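# Load yellow cells into remote channels per polarity marks

## Task

Seat both yellow cells fully in the remote's two channels, oriented as the compartment's marks indicate. With the remote as it starts, the cell in the channel on the robot's right has its yellow end pointing away from the robot, and the cell in the channel on the robot's left has its yellow end pointing toward the robot. At the end the remote must still lie back-up on the mat, the silver cells must remain on the mat, and the cover must remain off and lying label-up on the mat. Anything already in its goal state must still be in that state at the finish.

## Robot and tools

Robot: two 6-joint arms, left_arm and right_arm, each with a parallel two-finger gripper and a fisheye wrist camera (cam_left_wrist, cam_right_wrist, 672x504 pixels each). There is no fixed overhead camera. A camera stand sits behind the arms.

Scene frame: the origin is at table-top height, midway between the arms' nominal bases. +x points out over the table, away from the robot. +y is toward left_arm, +z is up. Arm names do not match image sides. Calibrated bases: left_arm root at (+0.005, +0.291, 0) m, right_arm root at (+0.054, -0.371, 0) m, each turned very slightly about z. end_effector_position (metres) is the point between the finger pads, about 1 cm short of the fingertips. The fingers point along the gripper's +z axis and open and close along its y axis. Printed hand poses can be off by a few centimetres, more so at long reach.

Command row: every motion command uses rows of exactly 14 numbers, even when only one arm moves. The order is left_arm waist, shoulder, elbow, wrist pitch, wrist yaw, wrist roll, opening, then the same seven for right_arm. Joint numbers are absolute target angles in radians, the same quantity the Joint positions line prints, not offsets. Stated ranges per arm: waist -2.618 to 3.054, shoulder 0 to 3.142, elbow 0 to 3.142, wrist pitch -1.571 to 1.571, wrist yaw -1.571 to 1.571, wrist roll -2.094 to 2.094. Actual ends may sit up to 0.059 rad either side. A target more than 0.059 rad beyond a stated end, and farther out than the joint's current angle, gets the call refused. Opening is a unitless value from -1 (closed) to +1 (fully open). Between those ends the fingers go to where grip_measured reads that value.

Tools:
- execute_actions(actions, cameras): actions holds at most one item. An empty list returns the current state and, by default, all images. {"rows": [...], "steps": n} plays up to 15 rows, one per 1/30 s control step; n ranges 1 to 15, defaults to 15, and the last row repeats if rows run short. An action needs at least 5 steps. {"steps": n} alone waits n steps (up to 300). cameras lists names, ["all"], or []; otherwise no images are sent with actions.
- move(target, speed, blend, grip_force, cameras): target is one 14-number row or a list of up to 15 such rows (absolute joint angles plus openings), all sharing a 10 s budget. Every joint of both arms is interpolated together, so hands follow curved paths, and nothing is avoided. speed is the rad/s cap on the joint with the longest travel, 0.01 to 12.57, default 0.5, given as one value or one per target. blend, in rad, rounds corners at intermediate targets; 0 means stop at each one. grip_force is newtons per finger pad, 10 to 50, as one value or one per arm; it persists, and lower values close more slowly.
- wait(seconds): 0 to 10 s with no new command; the arms continue toward the last target.
- zoom_image(camera, region): region is [x0, y0, x1, y1] in pixels of the latest image, at most 504 by 504.
- read_manual(section): licence texts only.
- finished_scene(scene): ends the current scene (1 or 2) and grades it; this is irreversible.

Results: Joint positions and Joint velocities are given per arm (rad, rad/s), followed by the finger gap in metres (0.094 m when fully open). "within noise" means that arm is still. Joint torques are in N m (positive points toward larger angles) and include gravity and offsets; entries 1 to 3 wrap at ±28. grip_measured uses the opening scale, and with a hard part in a full squeeze it reads slightly narrower than the part. grip_effort_nm is the gripper motor effort, with negative meaning closing. A move also returns a move: line: done, off_target (at rest more than 0.035 rad away), moving, held, or fault, and limits=held if steps were withheld. "joint sent to its limit" and "joint command not followed" (clearance check) also appear. Camera calibration lines give K, fisheye distortion and T_world_to_cam for projecting scene points.

Timing: thinking and writing time run the simulation, and the arms keep heading for the last sent row meanwhile. Per step, joint targets are clamped to a lead over the measured angle, and a hand jump over 200 mm is scaled back.

Avoid: dropping parts or letting go of moving ones, fast impacts, hard presses into the table or fixtures, arm-on-arm contact (including one gripper closing on the other's fingers), stress on camera cables, and anything leaving the table. Close gently on items that could break. Motors heat when holding loads, staying stretched, or pushing toward unreachable poses. At 75 °C a MOTOR HOT line appears. At 90 °C the arm folds and becomes idle, and at 100 °C it goes limp. Small objects may be nudged by outside disturbances.

Each tool is called after "Call:" in YAML: its name, and indented under it one key for each argument.

## Session

Call:
execute_actions:
  actions: []

Scene clock: 0.00 s of 4760.00 s.
left_arm: end_effector_position=(+0.2496, +0.3294, +0.2402) grip_measured=+1.000 grip_effort_nm=n/a end_effector_quat_wxyz=(+0.444, +0.041, +0.883, +0.146) | right_arm: end_effector_position=(+0.4098, -0.2967, +0.2571) grip_measured=+1.000 grip_effort_nm=n/a end_effector_quat_wxyz=(+0.594, -0.032, +0.791, +0.141)
Joint positions: left_arm=[-0.047 0.667 0.838 -0.789 -0.237 0.198 0.094] | right_arm=[0.099 0.964 0.667 0.037 -0.129 0.159 0.094]
Joint velocities: within noise
Joint torques (N m): no reading
Motor temperatures (°C): left_arm=[25 25 32 26 23 23 28] | right_arm=[27 23 29 27 24 25 23]
Heat: left arm: 32 °C; right arm: 29 °C.

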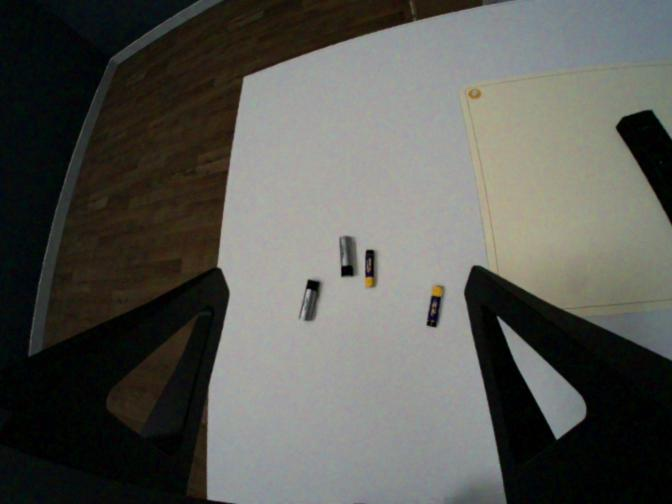

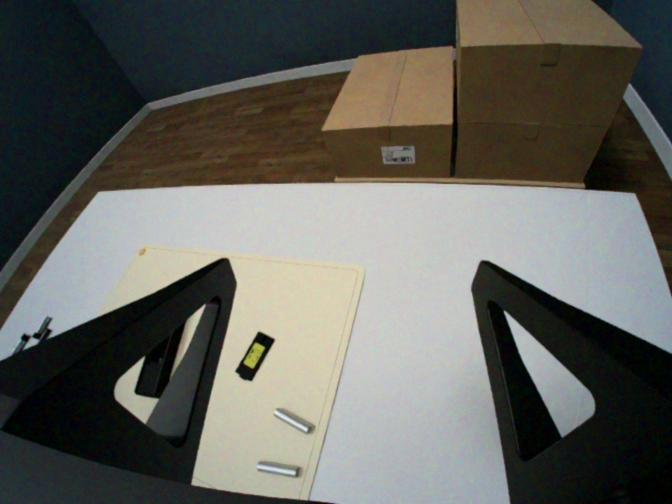

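Call:
zoom_image:
  camera: "cam_left_wrist"
  region: [280, 220, 460, 340]

Call:
zoom_image:
  camera: "cam_right_wrist"
  region: [80, 240, 380, 504]

Call:
zoom_image:
  camera: "cam_left_wrist"
  region: [450, 60, 672, 320]

Scaled by 2.800 from the camera's 672x504 image, which has a finer 960x720 frame.

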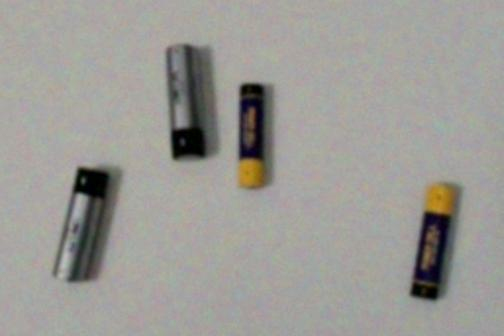

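Scaled by 1.680 from the camera's 672x504 image, which has a finer 960x720 frame.

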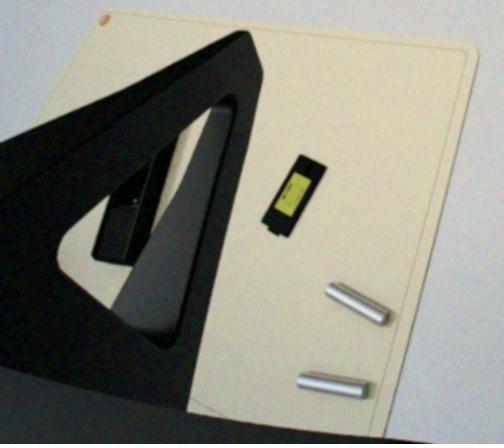

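Scaled by 1.938 from the camera's 672x504 image, which has a finer 960x720 frame.

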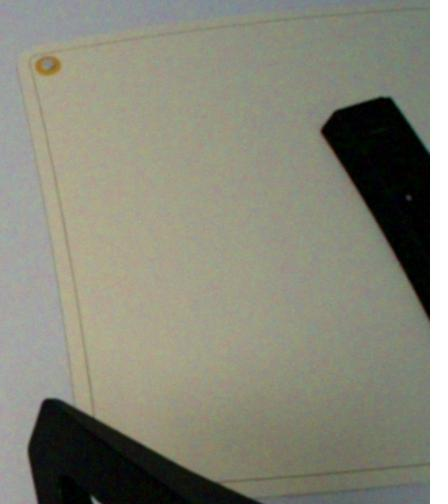

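Call:
move:
  target: [-0.605,1.818,1.788,-1.07,0,0,1, 0.099,0.964,0.667,0.037,-0.129,0.159,1]
  speed: 1.0
  cameras: ["cam_left_wrist","cam_right_wrist"]

Scene clock: 4.20 s of 4760.00 s.
left_arm: end_effector_position=(+0.3766, +0.0519, +0.1995) grip_measured=+1.000 grip_effort_nm=0.00 end_effector_quat_wxyz=(+0.222, +0.279, +0.932, -0.060) | right_arm: end_effector_position=(+0.4098, -0.2967, +0.2571) grip_measured=+1.000 grip_effort_nm=-0.01 end_effector_quat_wxyz=(+0.594, -0.032, +0.791, +0.141)
Joint positions: left_arm=[-0.606 1.808 1.761 -1.059 -0.011 0.008 0.094] | right_arm=[0.099 0.964 0.667 0.037 -0.129 0.159 0.094]
Joint torques (N m): left_arm=[0.16 -8.34 10.89 1.06 0.11 -0.07] | right_arm=[0.05 -2.25 7.5 2.19 -0.02 0.04]
Heat: left arm: 33 °C; right arm: 30 °C.
Kept back: nothing.
move: done
camera_calibration:
cam_left_wrist: T_world_to_cam=[[-0.559724, -0.826616, -0.0584308, 0.26706], [-0.820321, 0.542711, 0.180385, 0.260301], [-0.117398, 0.148898, -0.981859, 0.334372], [0, 0, 0, 1]] pos_world=[0.402265, 0.0297013, 0.296956]

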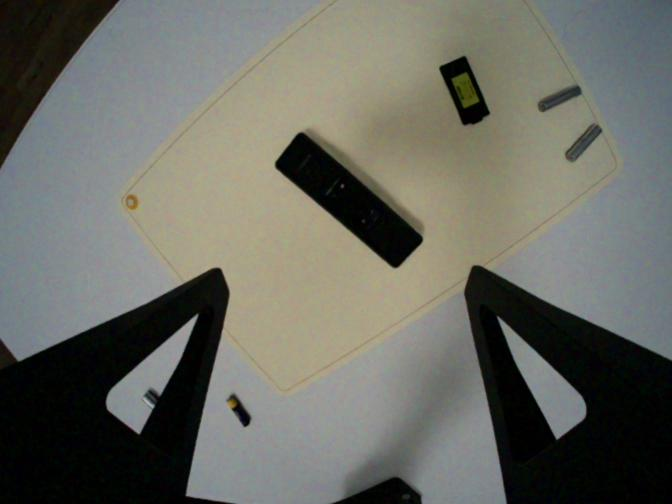

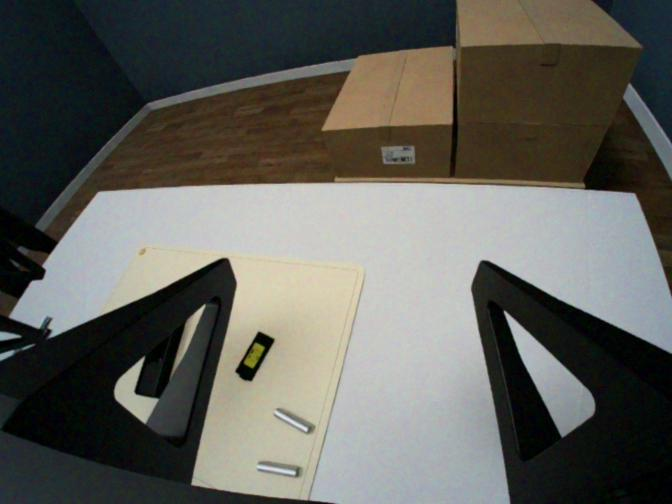

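Call:
zoom_image:
  camera: "cam_left_wrist"
  region: [265, 120, 435, 275]

Call:
zoom_image:
  camera: "cam_left_wrist"
  region: [330, 170, 420, 240]

Scaled by 2.965 from the camera's 672x504 image, which has a finer 960x720 frame.

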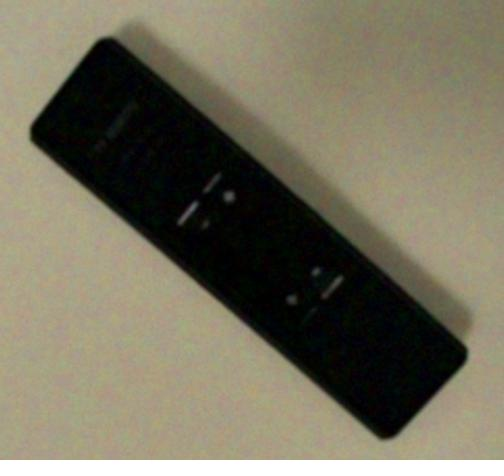

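Scaled by 5.600 from the camera's 672x504 image, which has a finer 960x720 frame.

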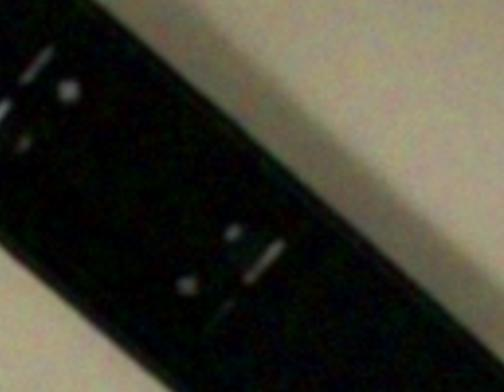

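Call:
move:
  target: [-0.605,1.847,1.29,-0.54,0,0,1, 0.099,0.964,0.667,0.037,-0.129,0.159,1]
  speed: 0.7
  cameras: ["cam_left_wrist"]

Call:
zoom_image:
  camera: "cam_left_wrist"
  region: [260, 90, 440, 270]

Scene clock: 8.63 s of 4760.00 s.
left_arm: end_effector_position=(+0.3791, +0.0502, +0.0770) grip_measured=+1.000 grip_effort_nm=0.00 end_effector_quat_wxyz=(+0.228, +0.279, +0.931, -0.061) | right_arm: end_effector_position=(+0.4098, -0.2967, +0.2571) grip_measured=+1.000 grip_effort_nm=-0.01 end_effector_quat_wxyz=(+0.594, -0.032, +0.791, +0.141)
Joint positions: left_arm=[-0.606 1.833 1.296 -0.556 -0.011 0.007 0.094] | right_arm=[0.099 0.964 0.667 0.037 -0.129 0.159 0.094]
Joint torques (N m): left_arm=[0.08 -8.14 7.51 1.31 0.11 -0.07] | right_arm=[0.05 -2.25 7.5 2.19 -0.02 0.04]
Heat: left arm: 34 °C; right arm: 31 °C.
Kept back: nothing.
move: done
camera_calibration:
cam_left_wrist: T_world_to_cam=[[-0.558883, -0.827178, -0.0585368, 0.259723], [-0.822342, 0.543757, 0.167577, 0.287017], [-0.106786, 0.141793, -0.98412, 0.211215], [0, 0, 0, 1]] pos_world=[0.403736, 0.0288206, 0.174967]
Images, in order (width x height): cam_left_wrist 672x504.

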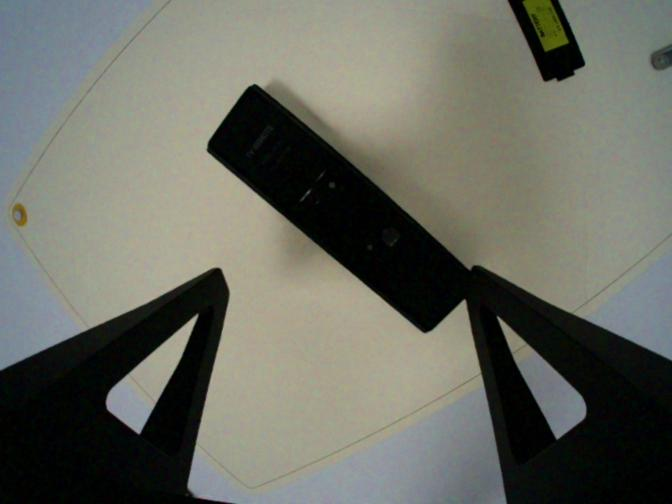

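Scaled by 2.800 from the camera's 672x504 image, which has a finer 960x720 frame.

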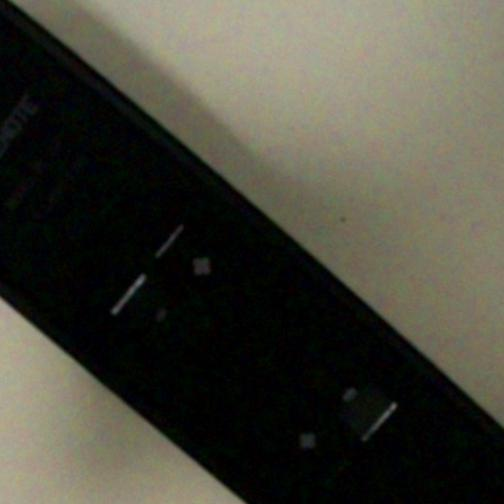

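Call:
move:
  target: [-0.6086,2.442,2.28,-1.412,0,-0.89,1, 0.099,0.964,0.667,0.037,-0.129,0.159,1]
  speed: 0.9
  cameras: ["cam_left_wrist"]

Call:
zoom_image:
  camera: "cam_left_wrist"
  region: [236, 120, 436, 320]

Scene clock: 11.90 s of 4760.00 s.
left_arm: end_effector_position=(+0.4004, +0.0347, +0.0643) grip_measured=+1.000 grip_effort_nm=0.00 end_effector_quat_wxyz=(+0.005, -0.151, +0.989, -0.003) | right_arm: end_effector_position=(+0.4098, -0.2967, +0.2571) grip_measured=+1.000 grip_effort_nm=-0.01 end_effector_quat_wxyz=(+0.594, -0.032, +0.791, +0.141)
Joint positions: left_arm=[-0.606 2.413 2.254 -1.4 -0.003 -0.881 0.094] | right_arm=[0.099 0.964 0.667 0.037 -0.129 0.159 0.094]
Joint torques (N m): left_arm=[-0.27 -11.07 9.84 0.19 0.07 -0.06] | right_arm=[0.08 -2.25 7.5 2.19 -0.02 0.04]
Motor temperatures (°C): left_arm=[25 25 34 27 23 23 28] | right_arm=[27 23 32 32 24 25 23]
Heat: left arm: 34 °C; right arm: 32 °C.
Kept back: nothing.
move: done
camera_calibration:
cam_left_wrist: T_world_to_cam=[[0.26588, -0.963622, -0.027198, -0.069571], [-0.771287, -0.229567, 0.593646, 0.294123], [-0.578295, -0.136861, -0.804266, 0.39007], [0, 0, 0, 1]] pos_world=[0.470926, 0.0538661, 0.137223]
Images, in order (width x height): cam_left_wrist 672x504.

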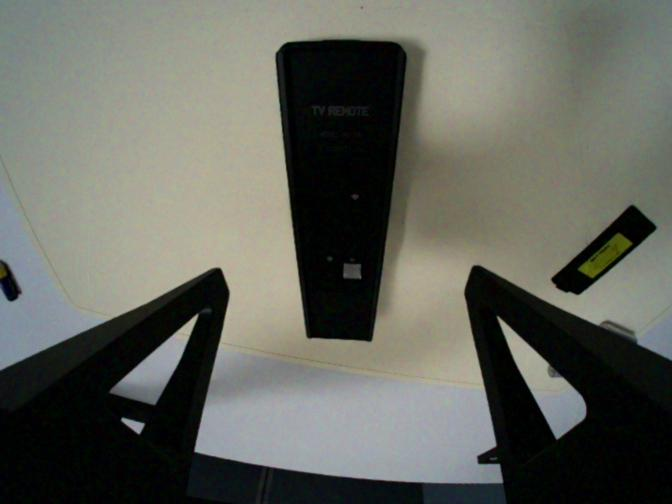

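Scaled by 2.520 from the camera's 672x504 image, which has a finer 960x720 frame.

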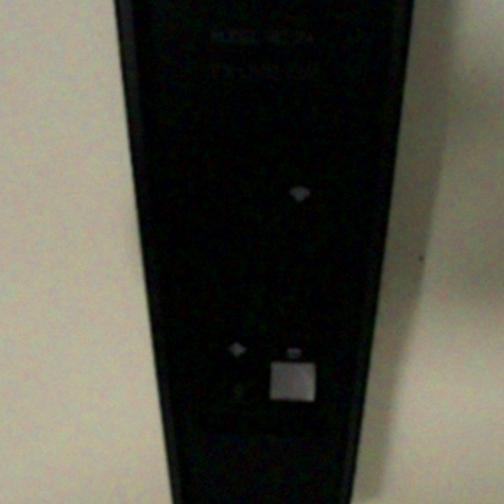

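Call:
move:
  target: [0.0127,1.585,1.135,-1.1225,0,0.21,1, 0.099,0.964,0.667,0.037,-0.129,0.159,1]
  speed: 1.2
  cameras: ["cam_left_wrist"]

Scene clock: 14.67 s of 4760.00 s.
left_arm: end_effector_position=(+0.2735, +0.3016, +0.0764) grip_measured=+1.000 grip_effort_nm=-0.01 end_effector_quat_wxyz=(-0.014, +0.082, +0.997, -0.001) | right_arm: end_effector_position=(+0.4098, -0.2967, +0.2571) grip_measured=+1.000 grip_effort_nm=-0.01 end_effector_quat_wxyz=(+0.594, -0.032, +0.791, +0.141)
Joint positions: left_arm=[0.008 1.608 1.146 -1.136 -0.001 0.202 0.094] | right_arm=[0.099 0.964 0.667 0.037 -0.129 0.159 0.094]
Joint torques (N m): left_arm=[0.28 -8.62 6.05 0.39 0 0.1] | right_arm=[0.06 -2.25 7.5 2.19 -0.02 0.04]
Heat: left arm: 34 °C; right arm: 33 °C.
Kept back: nothing.
move: done
camera_calibration:
cam_left_wrist: T_world_to_cam=[[-0.198622, -0.979688, -0.0275756, 0.353643], [-0.769717, 0.138512, 0.623177, 0.136606], [-0.6067, 0.145002, -0.781595, 0.283943], [0, 0, 0, 1]] pos_world=[0.347657, 0.286366, 0.14655]
Images, in order (width x height): cam_left_wrist 672x504.

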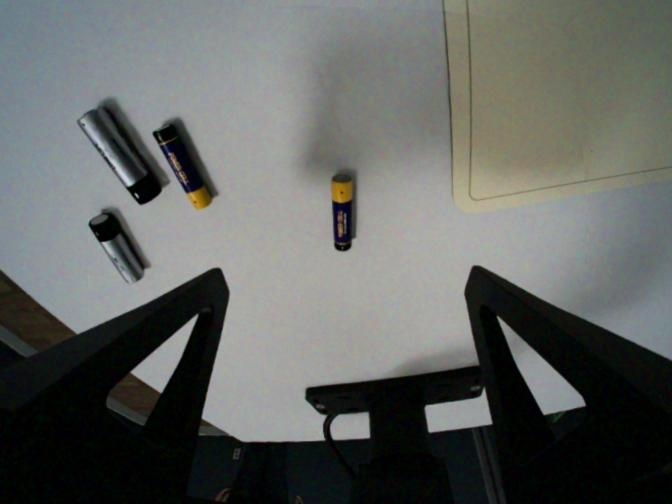

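Call:
move:
  target: [0.0207,1.645,0.918,-0.86,0,0.225,-0.3, 0.099,0.964,0.667,0.037,-0.129,0.159,1]
  speed: 0.6
  cameras: ["cam_left_wrist"]

Call:
zoom_image:
  camera: "cam_left_wrist"
  region: [256, 180, 436, 330]

Scene clock: 16.57 s of 4760.00 s.
left_arm: end_effector_position=(+0.2624, +0.3026, +0.0173) grip_measured=-0.297 grip_effort_nm=-0.15 end_effector_quat_wxyz=(-0.007, +0.087, +0.996, -0.001) | right_arm: end_effector_position=(+0.4098, -0.2967, +0.2571) grip_measured=+1.000 grip_effort_nm=-0.01 end_effector_quat_wxyz=(+0.594, -0.032, +0.791, +0.141)
Joint positions: left_arm=[0.014 1.634 0.924 -0.876 -0.001 0.217 0.033] | right_arm=[0.099 0.964 0.667 0.037 -0.129 0.159 0.094]
Joint torques (N m): left_arm=[0.55 -5.24 5.96 0.4 0.01 0.11] | right_arm=[0.06 -2.25 7.5 2.19 -0.02 0.04]
Heat: left arm: 34 °C; right arm: 33 °C.
Kept back: nothing.
move: done
camera_calibration:
cam_left_wrist: T_world_to_cam=[[-0.20829, -0.977596, -0.0303661, 0.352676], [-0.776306, 0.146357, 0.61313, 0.164271], [-0.594949, 0.151282, -0.789398, 0.225977], [0, 0, 0, 1]] pos_world=[0.335428, 0.286546, 0.0883757]
Images, in order (width x height): cam_left_wrist 672x504.

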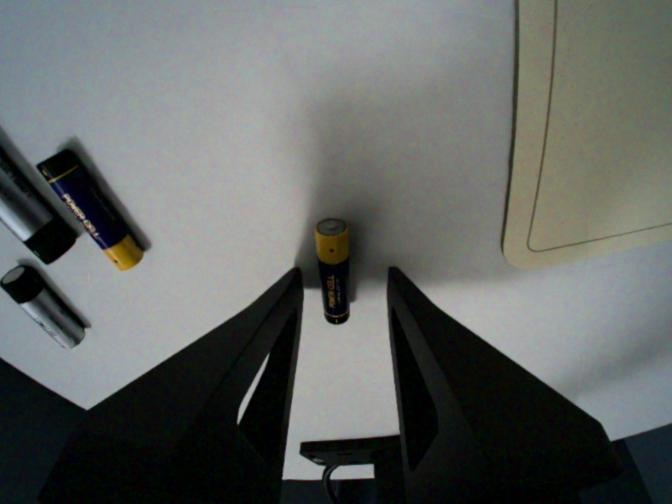

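Scaled by 2.800 from the camera's 672x504 image, which has a finer 960x720 frame.

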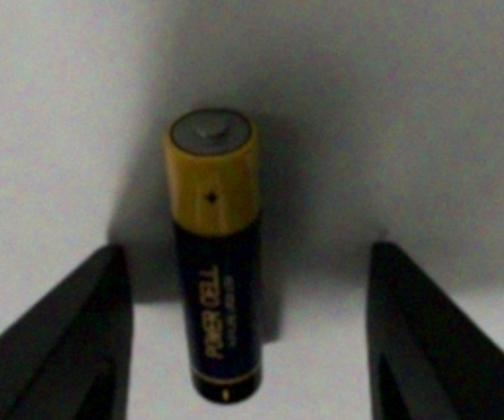

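Call:
move:
  target: [0.035,1.632,0.888,-0.828,0,0.233,-0.3, 0.099,0.964,0.667,0.037,-0.129,0.159,1]
  speed: 0.2
  cameras: ["cam_left_wrist"]

Call:
zoom_image:
  camera: "cam_left_wrist"
  region: [256, 180, 436, 330]

Scene clock: 17.77 s of 4760.00 s.
left_arm: end_effector_position=(+0.2630, +0.3047, +0.0158) grip_measured=-0.297 grip_effort_nm=-0.13 end_effector_quat_wxyz=(-0.004, +0.086, +0.996, -0.001) | right_arm: end_effector_position=(+0.4098, -0.2967, +0.2571) grip_measured=+1.000 grip_effort_nm=-0.01 end_effector_quat_wxyz=(+0.594, -0.032, +0.791, +0.141)
Joint positions: left_arm=[0.023 1.634 0.918 -0.863 0.002 0.224 0.033] | right_arm=[0.099 0.964 0.667 0.037 -0.129 0.159 0.094]
Joint torques (N m): left_arm=[0.9 -6.3 3.73 0.62 -0.01 0.11] | right_arm=[0.06 -2.26 7.49 2.19 -0.01 0.04]
Heat: left arm: 34 °C; right arm: 33 °C.
Kept back: nothing.
move: done
camera_calibration:
cam_left_wrist: T_world_to_cam=[[-0.205495, -0.978209, -0.0296312, 0.354236], [-0.780443, 0.145531, 0.608054, 0.166819], [-0.590492, 0.148078, -0.793342, 0.224779], [0, 0, 0, 1]] pos_world=[0.335717, 0.288955, 0.0873882]
Images, in order (width x height): cam_left_wrist 672x504.

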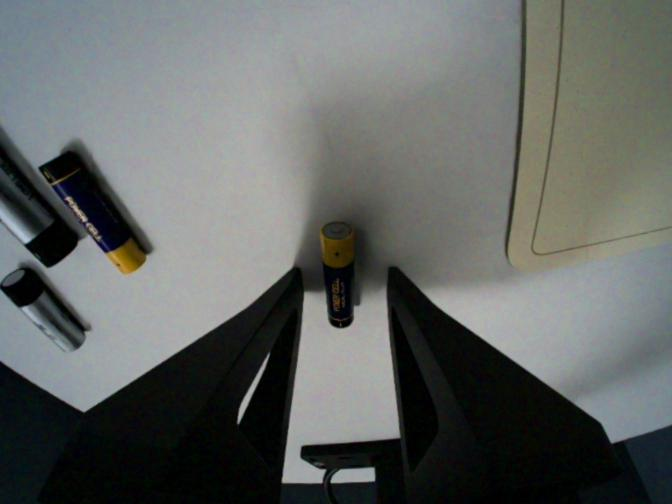

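Scaled by 2.800 from the camera's 672x504 image, which has a finer 960x720 frame.

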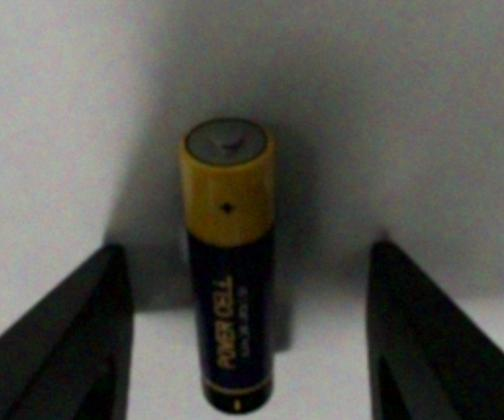

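Call:
move:
  target: [0.04,1.640,0.872,-0.818,0,0.233,-0.3, 0.099,0.964,0.667,0.037,-0.129,0.159,1]
  speed: 0.2
  cameras: ["cam_left_wrist"]

Call:
zoom_image:
  camera: "cam_left_wrist"
  region: [256, 180, 436, 330]

Scene clock: 18.73 s of 4760.00 s.
left_arm: end_effector_position=(+0.2630, +0.3047, +0.0158) grip_measured=-0.297 grip_effort_nm=-0.13 end_effector_quat_wxyz=(-0.001, +0.085, +0.996, -0.003) | right_arm: end_effector_position=(+0.4098, -0.2967, +0.2571) grip_measured=+1.000 grip_effort_nm=-0.01 end_effector_quat_wxyz=(+0.594, -0.032, +0.791, +0.141)
Joint positions: left_arm=[0.027 1.628 0.91 -0.855 0.006 0.225 0.033] | right_arm=[0.099 0.964 0.667 0.037 -0.129 0.159 0.094]
Joint torques (N m): left_arm=[0.92 -5.04 2.96 0.69 -0.08 0.1] | right_arm=[0.06 -2.25 7.5 2.19 -0.02 0.04]
Heat: left arm: 34 °C; right arm: 34 °C.
Kept back: nothing.
move: off_target (left_arm); left_arm: the elbow is farthest, 0.038 rad from its target
camera_calibration:
cam_left_wrist: T_world_to_cam=[[-0.202655, -0.978881, -0.0268928, 0.353748], [-0.78519, 0.146023, 0.601792, 0.168015], [-0.585156, 0.143072, -0.7982, 0.224881], [0, 0, 0, 1]] pos_world=[0.335203, 0.289569, 0.0879034]
Images, in order (width x height): cam_left_wrist 672x504.

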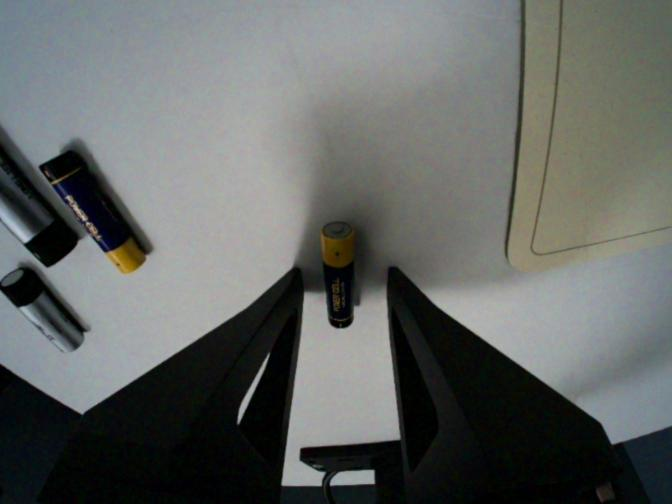

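Scaled by 2.800 from the camera's 672x504 image, which has a finer 960x720 frame.

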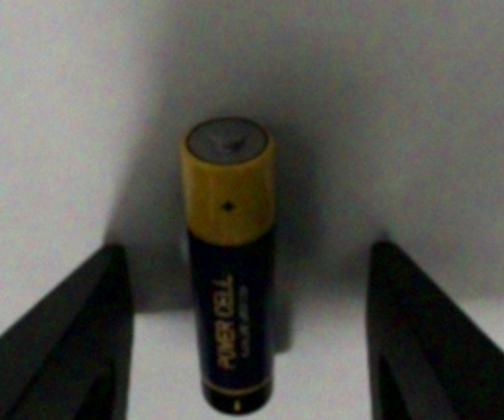

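Call:
move:
  target: [0.04,1.632,0.942,-0.873,0,0.233,-0.3, 0.099,0.964,0.667,0.037,-0.129,0.159,1]
  speed: 0.2

Scene clock: 19.80 s of 4760.00 s.
left_arm: end_effector_position=(+0.2632, +0.3070, +0.0176) grip_measured=-0.297 grip_effort_nm=-0.13 end_effector_quat_wxyz=(-0.002, +0.081, +0.997, -0.002) | right_arm: end_effector_position=(+0.4098, -0.2967, +0.2571) grip_measured=+1.000 grip_effort_nm=-0.01 end_effector_quat_wxyz=(+0.594, -0.032, +0.791, +0.141)
Joint positions: left_arm=[0.034 1.628 0.918 -0.866 0.004 0.225 0.033] | right_arm=[0.099 0.964 0.667 0.037 -0.129 0.159 0.094]
Joint torques (N m): left_arm=[0.49 -5.78 8.98 0.2 -0.03 0.1] | right_arm=[0.06 -2.25 7.5 2.19 -0.01 0.04]
Heat: left arm: 34 °C; right arm: 34 °C.
Kept back: nothing.
move: done

Call:
move:
  target: [0.04,1.632,0.942,-0.873,0,0.233,-1, 0.099,0.964,0.667,0.037,-0.129,0.159,1]
  speed: 0.2
  grip_force: [30, 50]
  cameras: ["cam_left_wrist"]

Call:
zoom_image:
  camera: "cam_left_wrist"
  region: [256, 180, 436, 330]

Scene clock: 21.63 s of 4760.00 s.
left_arm: end_effector_position=(+0.2630, +0.3070, +0.0176) grip_measured=-0.780 grip_effort_nm=-0.62 end_effector_quat_wxyz=(-0.002, +0.081, +0.997, -0.002) | right_arm: end_effector_position=(+0.4098, -0.2967, +0.2571) grip_measured=+1.000 grip_effort_nm=-0.01 end_effector_quat_wxyz=(+0.594, -0.032, +0.791, +0.141)
Joint positions: left_arm=[0.034 1.628 0.918 -0.866 0.004 0.225 0.01] | right_arm=[0.099 0.964 0.667 0.037 -0.129 0.159 0.094]
Joint torques (N m): left_arm=[0.5 -5.76 8.84 0.2 -0.03 0.1] | right_arm=[0.05 -2.25 7.5 2.19 -0.02 0.04]
Heat: left arm: 34 °C; right arm: 34 °C.
Kept back: nothing.
grip_force (N): 30, 50
move: done
camera_calibration:
cam_left_wrist: T_world_to_cam=[[-0.196005, -0.980191, -0.0284118, 0.354694], [-0.784226, 0.139293, 0.604638, 0.168306], [-0.588703, 0.140793, -0.795994, 0.227619], [0, 0, 0, 1]] pos_world=[0.335512, 0.292177, 0.0894965]
Images, in order (width x height): cam_left_wrist 672x504.

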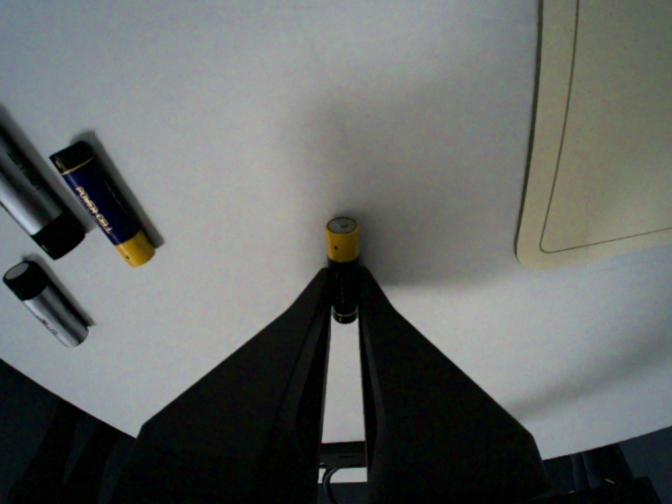

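Scaled by 2.800 from the camera's 672x504 image, which has a finer 960x720 frame.

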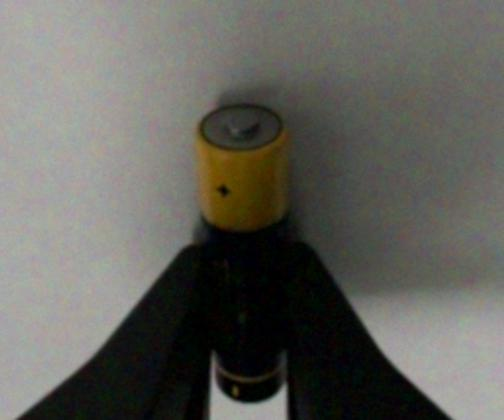

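Call:
move:
  target:
    - [0.034,1.575,1.127,-1.12,0,0.225,-1, 0.099,0.964,0.667,0.037,-0.129,0.159,1]
    - [-0.6195,2.473,2.345,-1.455,0,-0.897,-1, 0.099,0.964,0.667,0.037,-0.129,0.159,1]
  speed: [0.5,1.0]
  blend: [0.08,0]
  cameras: ["cam_left_wrist"]

Call:
zoom_image:
  camera: "cam_left_wrist"
  region: [236, 120, 436, 320]

Scene clock: 25.10 s of 4760.00 s.
left_arm: end_effector_position=(+0.3966, +0.0251, +0.0648) grip_measured=-0.781 grip_effort_nm=-0.65 end_effector_quat_wxyz=(-0.002, -0.146, +0.989, -0.001) | right_arm: end_effector_position=(+0.4098, -0.2967, +0.2571) grip_measured=+1.000 grip_effort_nm=-0.01 end_effector_quat_wxyz=(+0.594, -0.032, +0.791, +0.141)
Joint positions: left_arm=[-0.625 2.448 2.319 -1.443 0.005 -0.888 0.01] | right_arm=[0.099 0.964 0.667 0.037 -0.129 0.159 0.094]
Joint torques (N m): left_arm=[0.38 -11.48 9.84 0.16 -0.05 -0.08] | right_arm=[0.05 -2.25 7.5 2.19 -0.01 0.04]
Heat: left arm: 35 °C; right arm: 35 °C.
Kept back: nothing.
grip_force (N): 30, 50
move: done
camera_calibration:
cam_left_wrist: T_world_to_cam=[[0.254686, -0.966525, -0.0310407, -0.0730508], [-0.764741, -0.220953, 0.605269, 0.285038], [-0.591866, -0.130415, -0.795416, 0.391603], [0, 0, 0, 1]] pos_world=[0.468362, 0.0434457, 0.136695]
Images, in order (width x height): cam_left_wrist 672x504.

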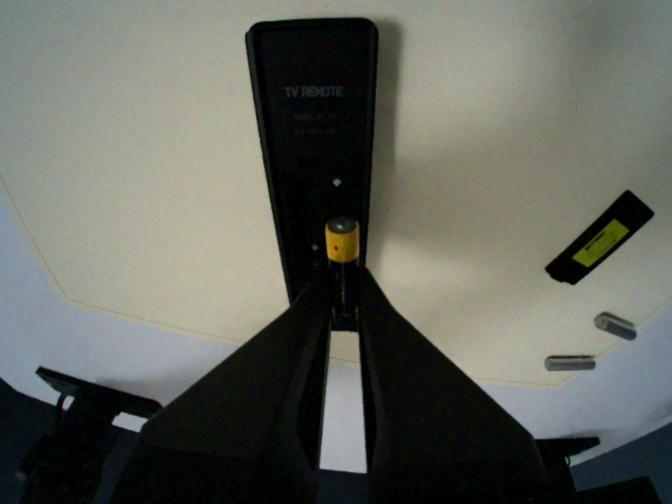

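Scaled by 2.520 from the camera's 672x504 image, which has a finer 960x720 frame.

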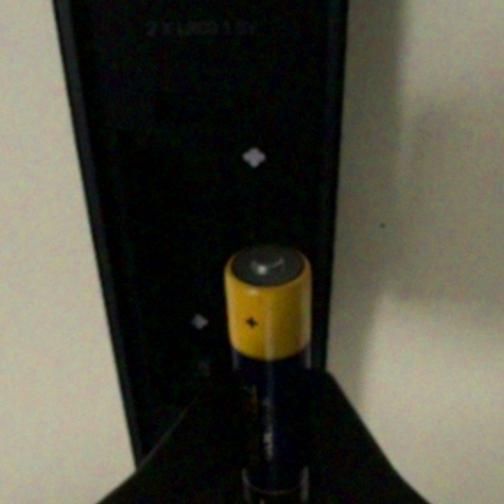

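Call:
move:
  target: [-0.611,2.408,2.183,-1.333,0,-0.876,-1, 0.099,0.964,0.667,0.037,-0.129,0.159,1]
  speed: 0.25
  cameras: ["cam_left_wrist"]

Call:
zoom_image:
  camera: "cam_left_wrist"
  region: [246, 150, 446, 350]

Scene clock: 27.90 s of 4760.00 s.
left_arm: end_effector_position=(+0.3936, +0.0317, +0.0346) grip_measured=-0.781 grip_effort_nm=-0.65 end_effector_quat_wxyz=(-0.013, -0.146, +0.989, +0.009) | right_arm: end_effector_position=(+0.4098, -0.2967, +0.2571) grip_measured=+1.000 grip_effort_nm=-0.01 end_effector_quat_wxyz=(+0.594, -0.032, +0.791, +0.141)
Joint positions: left_arm=[-0.617 2.447 2.197 -1.352 0.005 -0.881 0.01] | right_arm=[0.099 0.964 0.667 0.037 -0.129 0.159 0.094]
Joint torques (N m): left_arm=[0.43 -17.4 5.9 0.42 -0.04 0.06] | right_arm=[0.06 -2.25 7.49 2.19 -0.02 0.04]
Heat: left arm: 35 °C; right arm: 35 °C.
Kept back: nothing.
grip_force (N): 30, 50
move: off_target (left_arm); left_arm: the shoulder is farthest, 0.039 rad from its target
camera_calibration:
cam_left_wrist: T_world_to_cam=[[0.254699, -0.965504, -0.0541395, -0.0660642], [-0.749083, -0.232395, 0.620377, 0.29616], [-0.611558, -0.117455, -0.782433, 0.373532], [0, 0, 0, 1]] pos_world=[0.467111, 0.0489137, 0.104957]
Images, in order (width x height): cam_left_wrist 672x504.

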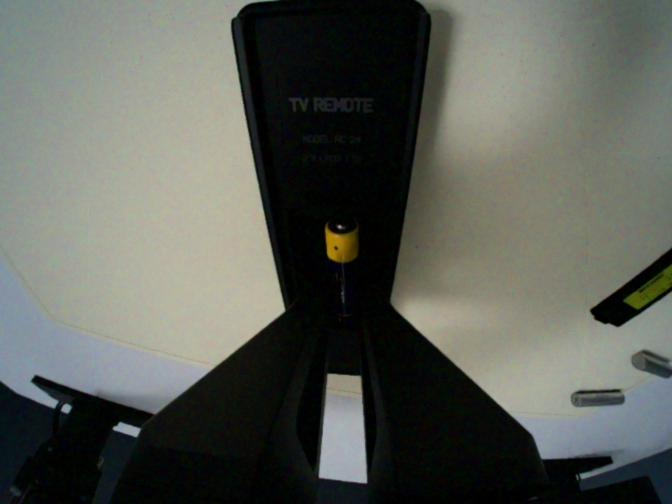

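Scaled by 2.520 from the camera's 672x504 image, which has a finer 960x720 frame.

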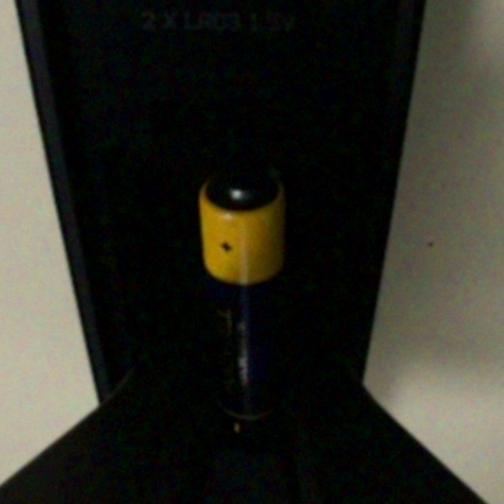

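Call:
move:
  target: [-0.611,2.400,2.226,-1.332,0,-0.876,-1, 0.099,0.964,0.667,0.037,-0.129,0.159,1]
  speed: 0.2
  cameras: ["cam_left_wrist"]

Call:
zoom_image:
  camera: "cam_left_wrist"
  region: [246, 150, 446, 350]

Scene clock: 28.93 s of 4760.00 s.
left_arm: end_effector_position=(+0.3936, +0.0317, +0.0346) grip_measured=-0.781 grip_effort_nm=-0.66 end_effector_quat_wxyz=(-0.013, -0.146, +0.989, +0.009) | right_arm: end_effector_position=(+0.4098, -0.2967, +0.2571) grip_measured=+1.000 grip_effort_nm=-0.01 end_effector_quat_wxyz=(+0.594, -0.032, +0.791, +0.141)
Joint positions: left_arm=[-0.617 2.447 2.197 -1.352 0.005 -0.881 0.01] | right_arm=[0.099 0.964 0.667 0.037 -0.129 0.159 0.094]
Joint torques (N m): left_arm=[0.4 -18.21 10.07 0.42 -0.05 0.08] | right_arm=[0.06 -2.25 7.5 2.19 -0.01 0.04]
Heat: left arm: 35 °C; right arm: 35 °C.
Kept back: nothing.
grip_force (N): 30, 50
move: off_target (left_arm); left_arm: the shoulder is farthest, 0.047 rad from its target
camera_calibration:
cam_left_wrist: T_world_to_cam=[[0.254751, -0.965506, -0.0538602, -0.0661425], [-0.749218, -0.232284, 0.620255, 0.296304], [-0.611371, -0.117658, -0.782549, 0.373528], [0, 0, 0, 1]] pos_world=[0.467211, 0.0489142, 0.104957]
Images, in order (width x height): cam_left_wrist 672x504.

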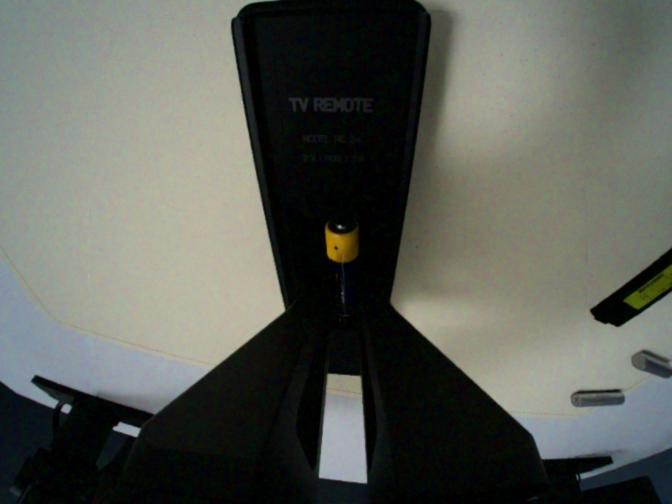

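Scaled by 2.520 from the camera's 672x504 image, which has a finer 960x720 frame.

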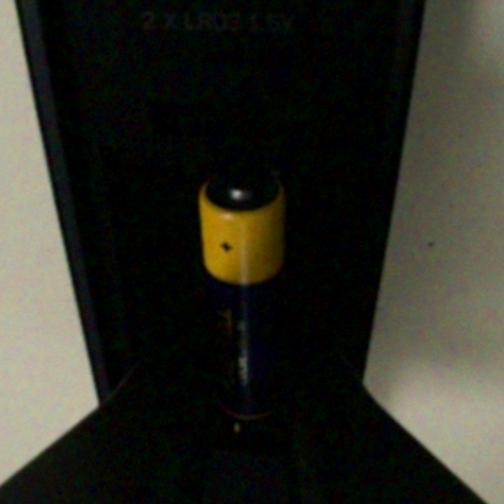

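Call:
move:
  target:
    - [-0.613,2.44,2.32,-1.45,0,-0.878,-1, 0.099,0.964,0.667,0.037,-0.129,0.159,1]
    - [-0.615,2.345,2.23,-1.42,0,-0.878,-1, 0.099,0.964,0.667,0.037,-0.129,0.159,1]
    - [-0.612,2.457,2.191,-1.327,0,-0.876,-1, 0.099,0.964,0.667,0.037,-0.129,0.159,1]
  speed: 0.3
  cameras: ["cam_left_wrist"]

Call:
zoom_image:
  camera: "cam_left_wrist"
  region: [246, 150, 446, 350]

Scene clock: 32.00 s of 4760.00 s.
left_arm: end_effector_position=(+0.3965, +0.0298, +0.0391) grip_measured=-0.781 grip_effort_nm=-0.65 end_effector_quat_wxyz=(-0.006, -0.146, +0.989, +0.002) | right_arm: end_effector_position=(+0.4098, -0.2967, +0.2571) grip_measured=+1.000 grip_effort_nm=-0.01 end_effector_quat_wxyz=(+0.594, -0.032, +0.791, +0.141)
Joint positions: left_arm=[-0.617 2.437 2.197 -1.341 0.005 -0.881 0.01] | right_arm=[0.099 0.964 0.667 0.037 -0.129 0.159 0.094]
Joint torques (N m): left_arm=[0.27 -11.88 6.69 0.42 -0.04 0.08] | right_arm=[0.05 -2.25 7.5 2.19 -0.02 0.04]
Heat: left arm: 35 °C; right arm: 36 °C.
Kept back: nothing.
grip_force (N): 30, 50
move: done
camera_calibration:
cam_left_wrist: T_world_to_cam=[[0.255548, -0.966033, -0.0384102, -0.0693648], [-0.759745, -0.22523, 0.609967, 0.29961], [-0.597899, -0.126694, -0.791496, 0.373849], [0, 0, 0, 1]] pos_world=[0.468877, 0.0478369, 0.110483]
Images, in order (width x height): cam_left_wrist 672x504.

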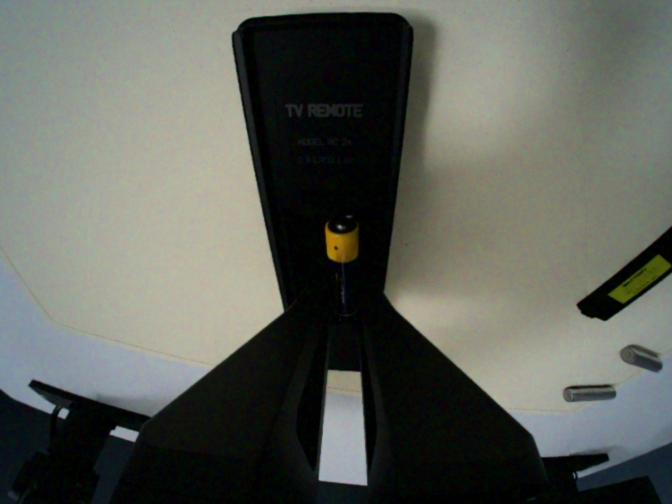

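Scaled by 2.520 from the camera's 672x504 image, which has a finer 960x720 frame.

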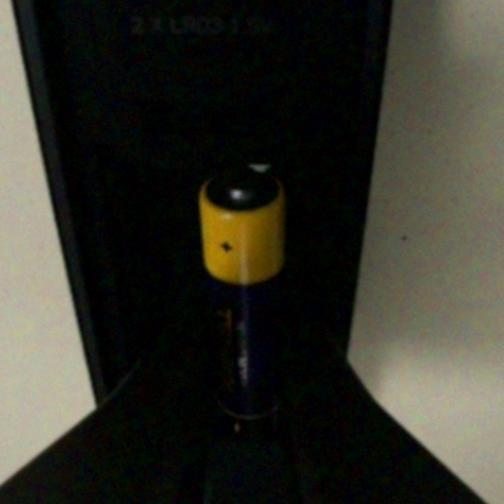

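Call:
move:
  target: [-0.627,2.457,2.1435,-1.274,0,-0.876,-1, 0.099,0.964,0.667,0.037,-0.129,0.159,1]
  speed: 0.08
  cameras: ["cam_left_wrist"]

Call:
zoom_image:
  camera: "cam_left_wrist"
  region: [246, 150, 446, 350]

Scene clock: 33.53 s of 4760.00 s.
left_arm: end_effector_position=(+0.3949, +0.0313, +0.0315) grip_measured=-0.781 grip_effort_nm=-0.65 end_effector_quat_wxyz=(-0.008, -0.146, +0.989, +0.005) | right_arm: end_effector_position=(+0.4098, -0.2967, +0.2571) grip_measured=+1.000 grip_effort_nm=-0.01 end_effector_quat_wxyz=(+0.594, -0.032, +0.791, +0.141)
Joint positions: left_arm=[-0.617 2.437 2.167 -1.32 0.003 -0.881 0.01] | right_arm=[0.099 0.964 0.667 0.037 -0.129 0.159 0.094]
Joint torques (N m): left_arm=[-0.85 -11.88 5.09 0.73 -0.03 0.08] | right_arm=[0.06 -2.25 7.5 2.19 -0.01 0.04]
Heat: left arm: 35 °C; right arm: 36 °C.
Kept back: nothing.
grip_force (N): 30, 50
move: off_target (left_arm); left_arm: the wrist pitch is farthest, 0.046 rad from its target
camera_calibration:
cam_left_wrist: T_world_to_cam=[[0.254488, -0.965972, -0.0462, -0.0669993], [-0.756519, -0.228612, 0.612712, 0.302074], [-0.602424, -0.120977, -0.788955, 0.368533], [0, 0, 0, 1]] pos_world=[0.467588, 0.0489222, 0.102576]
Images, in order (width x height): cam_left_wrist 672x504.

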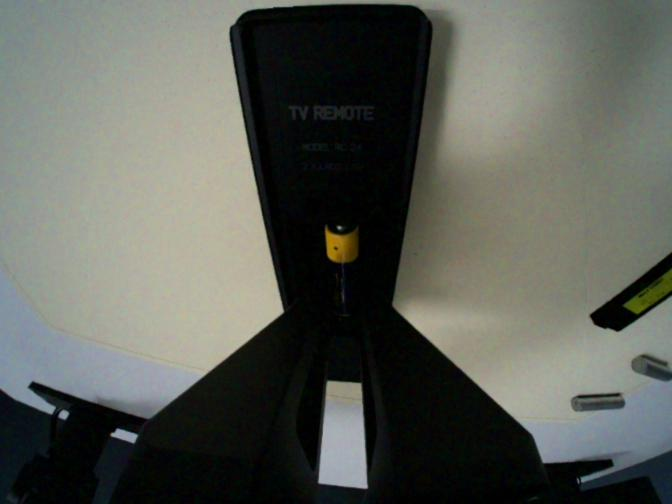

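Scaled by 2.520 from the camera's 672x504 image, which has a finer 960x720 frame.

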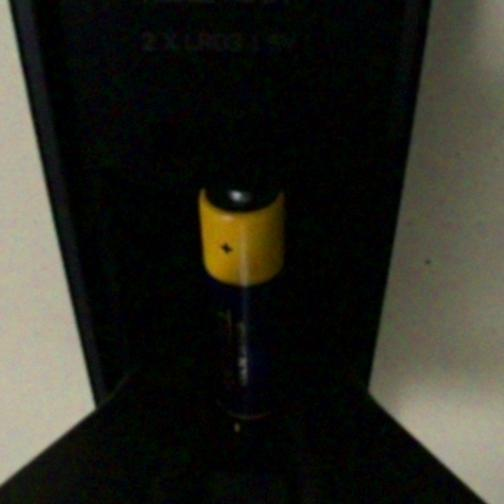

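Call:
move:
  target:
    - [-0.636,2.457,2.28,-1.45,0,-0.895,-1, 0.099,0.964,0.667,0.037,-0.129,0.159,1]
    - [-0.632,2.457,2.148,-1.272,0,-0.882,-1, 0.099,0.964,0.667,0.037,-0.129,0.159,1]
  speed: 0.25
  cameras: ["cam_left_wrist"]

Call:
zoom_image:
  camera: "cam_left_wrist"
  region: [246, 150, 446, 350]

Scene clock: 36.37 s of 4760.00 s.
left_arm: end_effector_position=(+0.3905, +0.0266, +0.0384) grip_measured=-0.781 grip_effort_nm=-0.65 end_effector_quat_wxyz=(-0.008, -0.142, +0.990, +0.006) | right_arm: end_effector_position=(+0.4098, -0.2967, +0.2571) grip_measured=+1.000 grip_effort_nm=-0.01 end_effector_quat_wxyz=(+0.594, -0.032, +0.791, +0.141)
Joint positions: left_arm=[-0.63 2.433 2.186 -1.345 0.002 -0.886 0.01] | right_arm=[0.099 0.964 0.667 0.037 -0.129 0.159 0.094]
Joint torques (N m): left_arm=[-0.16 -11.47 3.67 1.02 -0.01 0.06] | right_arm=[0.06 -2.25 7.5 2.19 -0.01 0.04]
Heat: left arm: 34 °C; right arm: 36 °C.
Kept back: nothing.
grip_force (N): 30, 50
move: off_target (left_arm); left_arm: the wrist pitch is farthest, 0.073 rad from its target
camera_calibration:
cam_left_wrist: T_world_to_cam=[[0.246716, -0.967912, -0.0477334, -0.0670172], [-0.757693, -0.223372, 0.613193, 0.293775], [-0.604179, -0.115117, -0.78849, 0.371362], [0, 0, 0, 1]] pos_world=[0.463495, 0.0435045, 0.109475]
Images, in order (width x height): cam_left_wrist 672x504.

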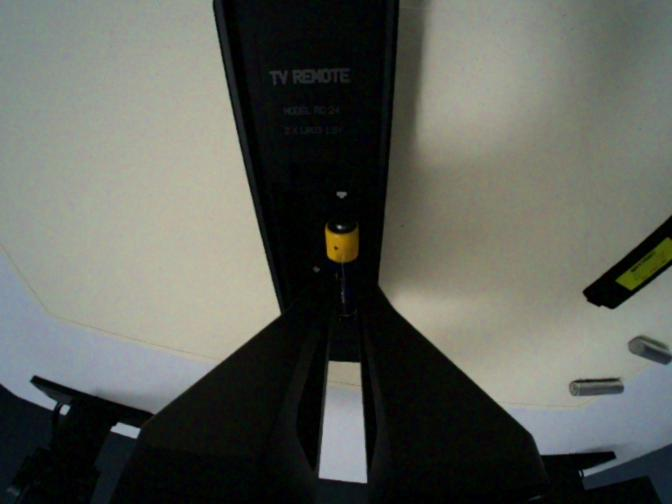

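Scaled by 2.520 from the camera's 672x504 image, which has a finer 960x720 frame.

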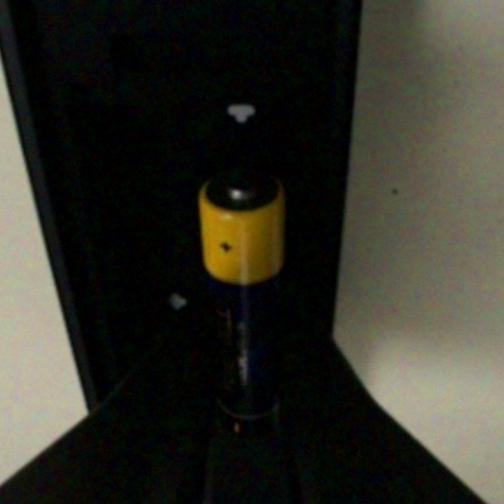

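Call:
move:
  target:
    - [-0.62,2.457,2.30,-1.45,0,-0.89,-1, 0.099,0.964,0.667,0.037,-0.129,0.159,1]
    - [-0.613,2.457,2.180,-1.309,0,-0.875,-1, 0.099,0.964,0.667,0.037,-0.129,0.159,1]
  speed: 0.3
  cameras: ["cam_left_wrist"]

Call:
zoom_image:
  camera: "cam_left_wrist"
  region: [246, 150, 446, 350]

Scene clock: 39.10 s of 4760.00 s.
left_arm: end_effector_position=(+0.3967, +0.0293, +0.0394) grip_measured=-0.781 grip_effort_nm=-0.65 end_effector_quat_wxyz=(-0.003, -0.145, +0.989, +0.001) | right_arm: end_effector_position=(+0.4098, -0.2967, +0.2571) grip_measured=+1.000 grip_effort_nm=-0.01 end_effector_quat_wxyz=(+0.594, -0.032, +0.791, +0.141)
Joint positions: left_arm=[-0.618 2.433 2.191 -1.335 0.002 -0.881 0.01] | right_arm=[0.099 0.964 0.667 0.037 -0.129 0.159 0.094]
Joint torques (N m): left_arm=[0.44 -11.47 6.27 0.53 -0.03 0.09] | right_arm=[0.05 -2.25 7.5 2.19 -0.02 0.04]
Motor temperatures (°C): left_arm=[25 28 34 27 23 23 28] | right_arm=[27 23 34 37 24 25 23]
Heat: left arm: 34 °C; right arm: 37 °C.
Kept back: nothing.
grip_force (N): 30, 50
move: done
camera_calibration:
cam_left_wrist: T_world_to_cam=[[0.253508, -0.966632, -0.0368236, -0.0690848], [-0.763501, -0.223319, 0.605966, 0.301073], [-0.593969, -0.125502, -0.794638, 0.37272], [0, 0, 0, 1]] pos_world=[0.468768, 0.047233, 0.111193]
Images, in order (width x height): cam_left_wrist 672x504.

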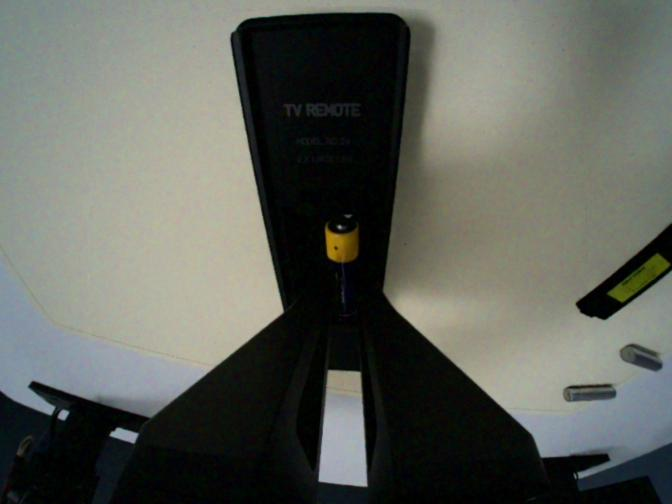

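Scaled by 2.520 from the camera's 672x504 image, which has a finer 960x720 frame.

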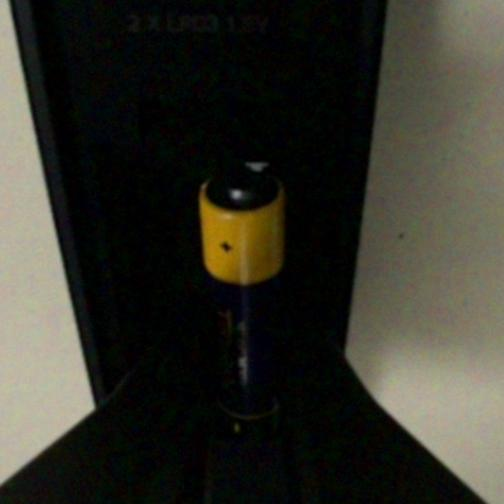

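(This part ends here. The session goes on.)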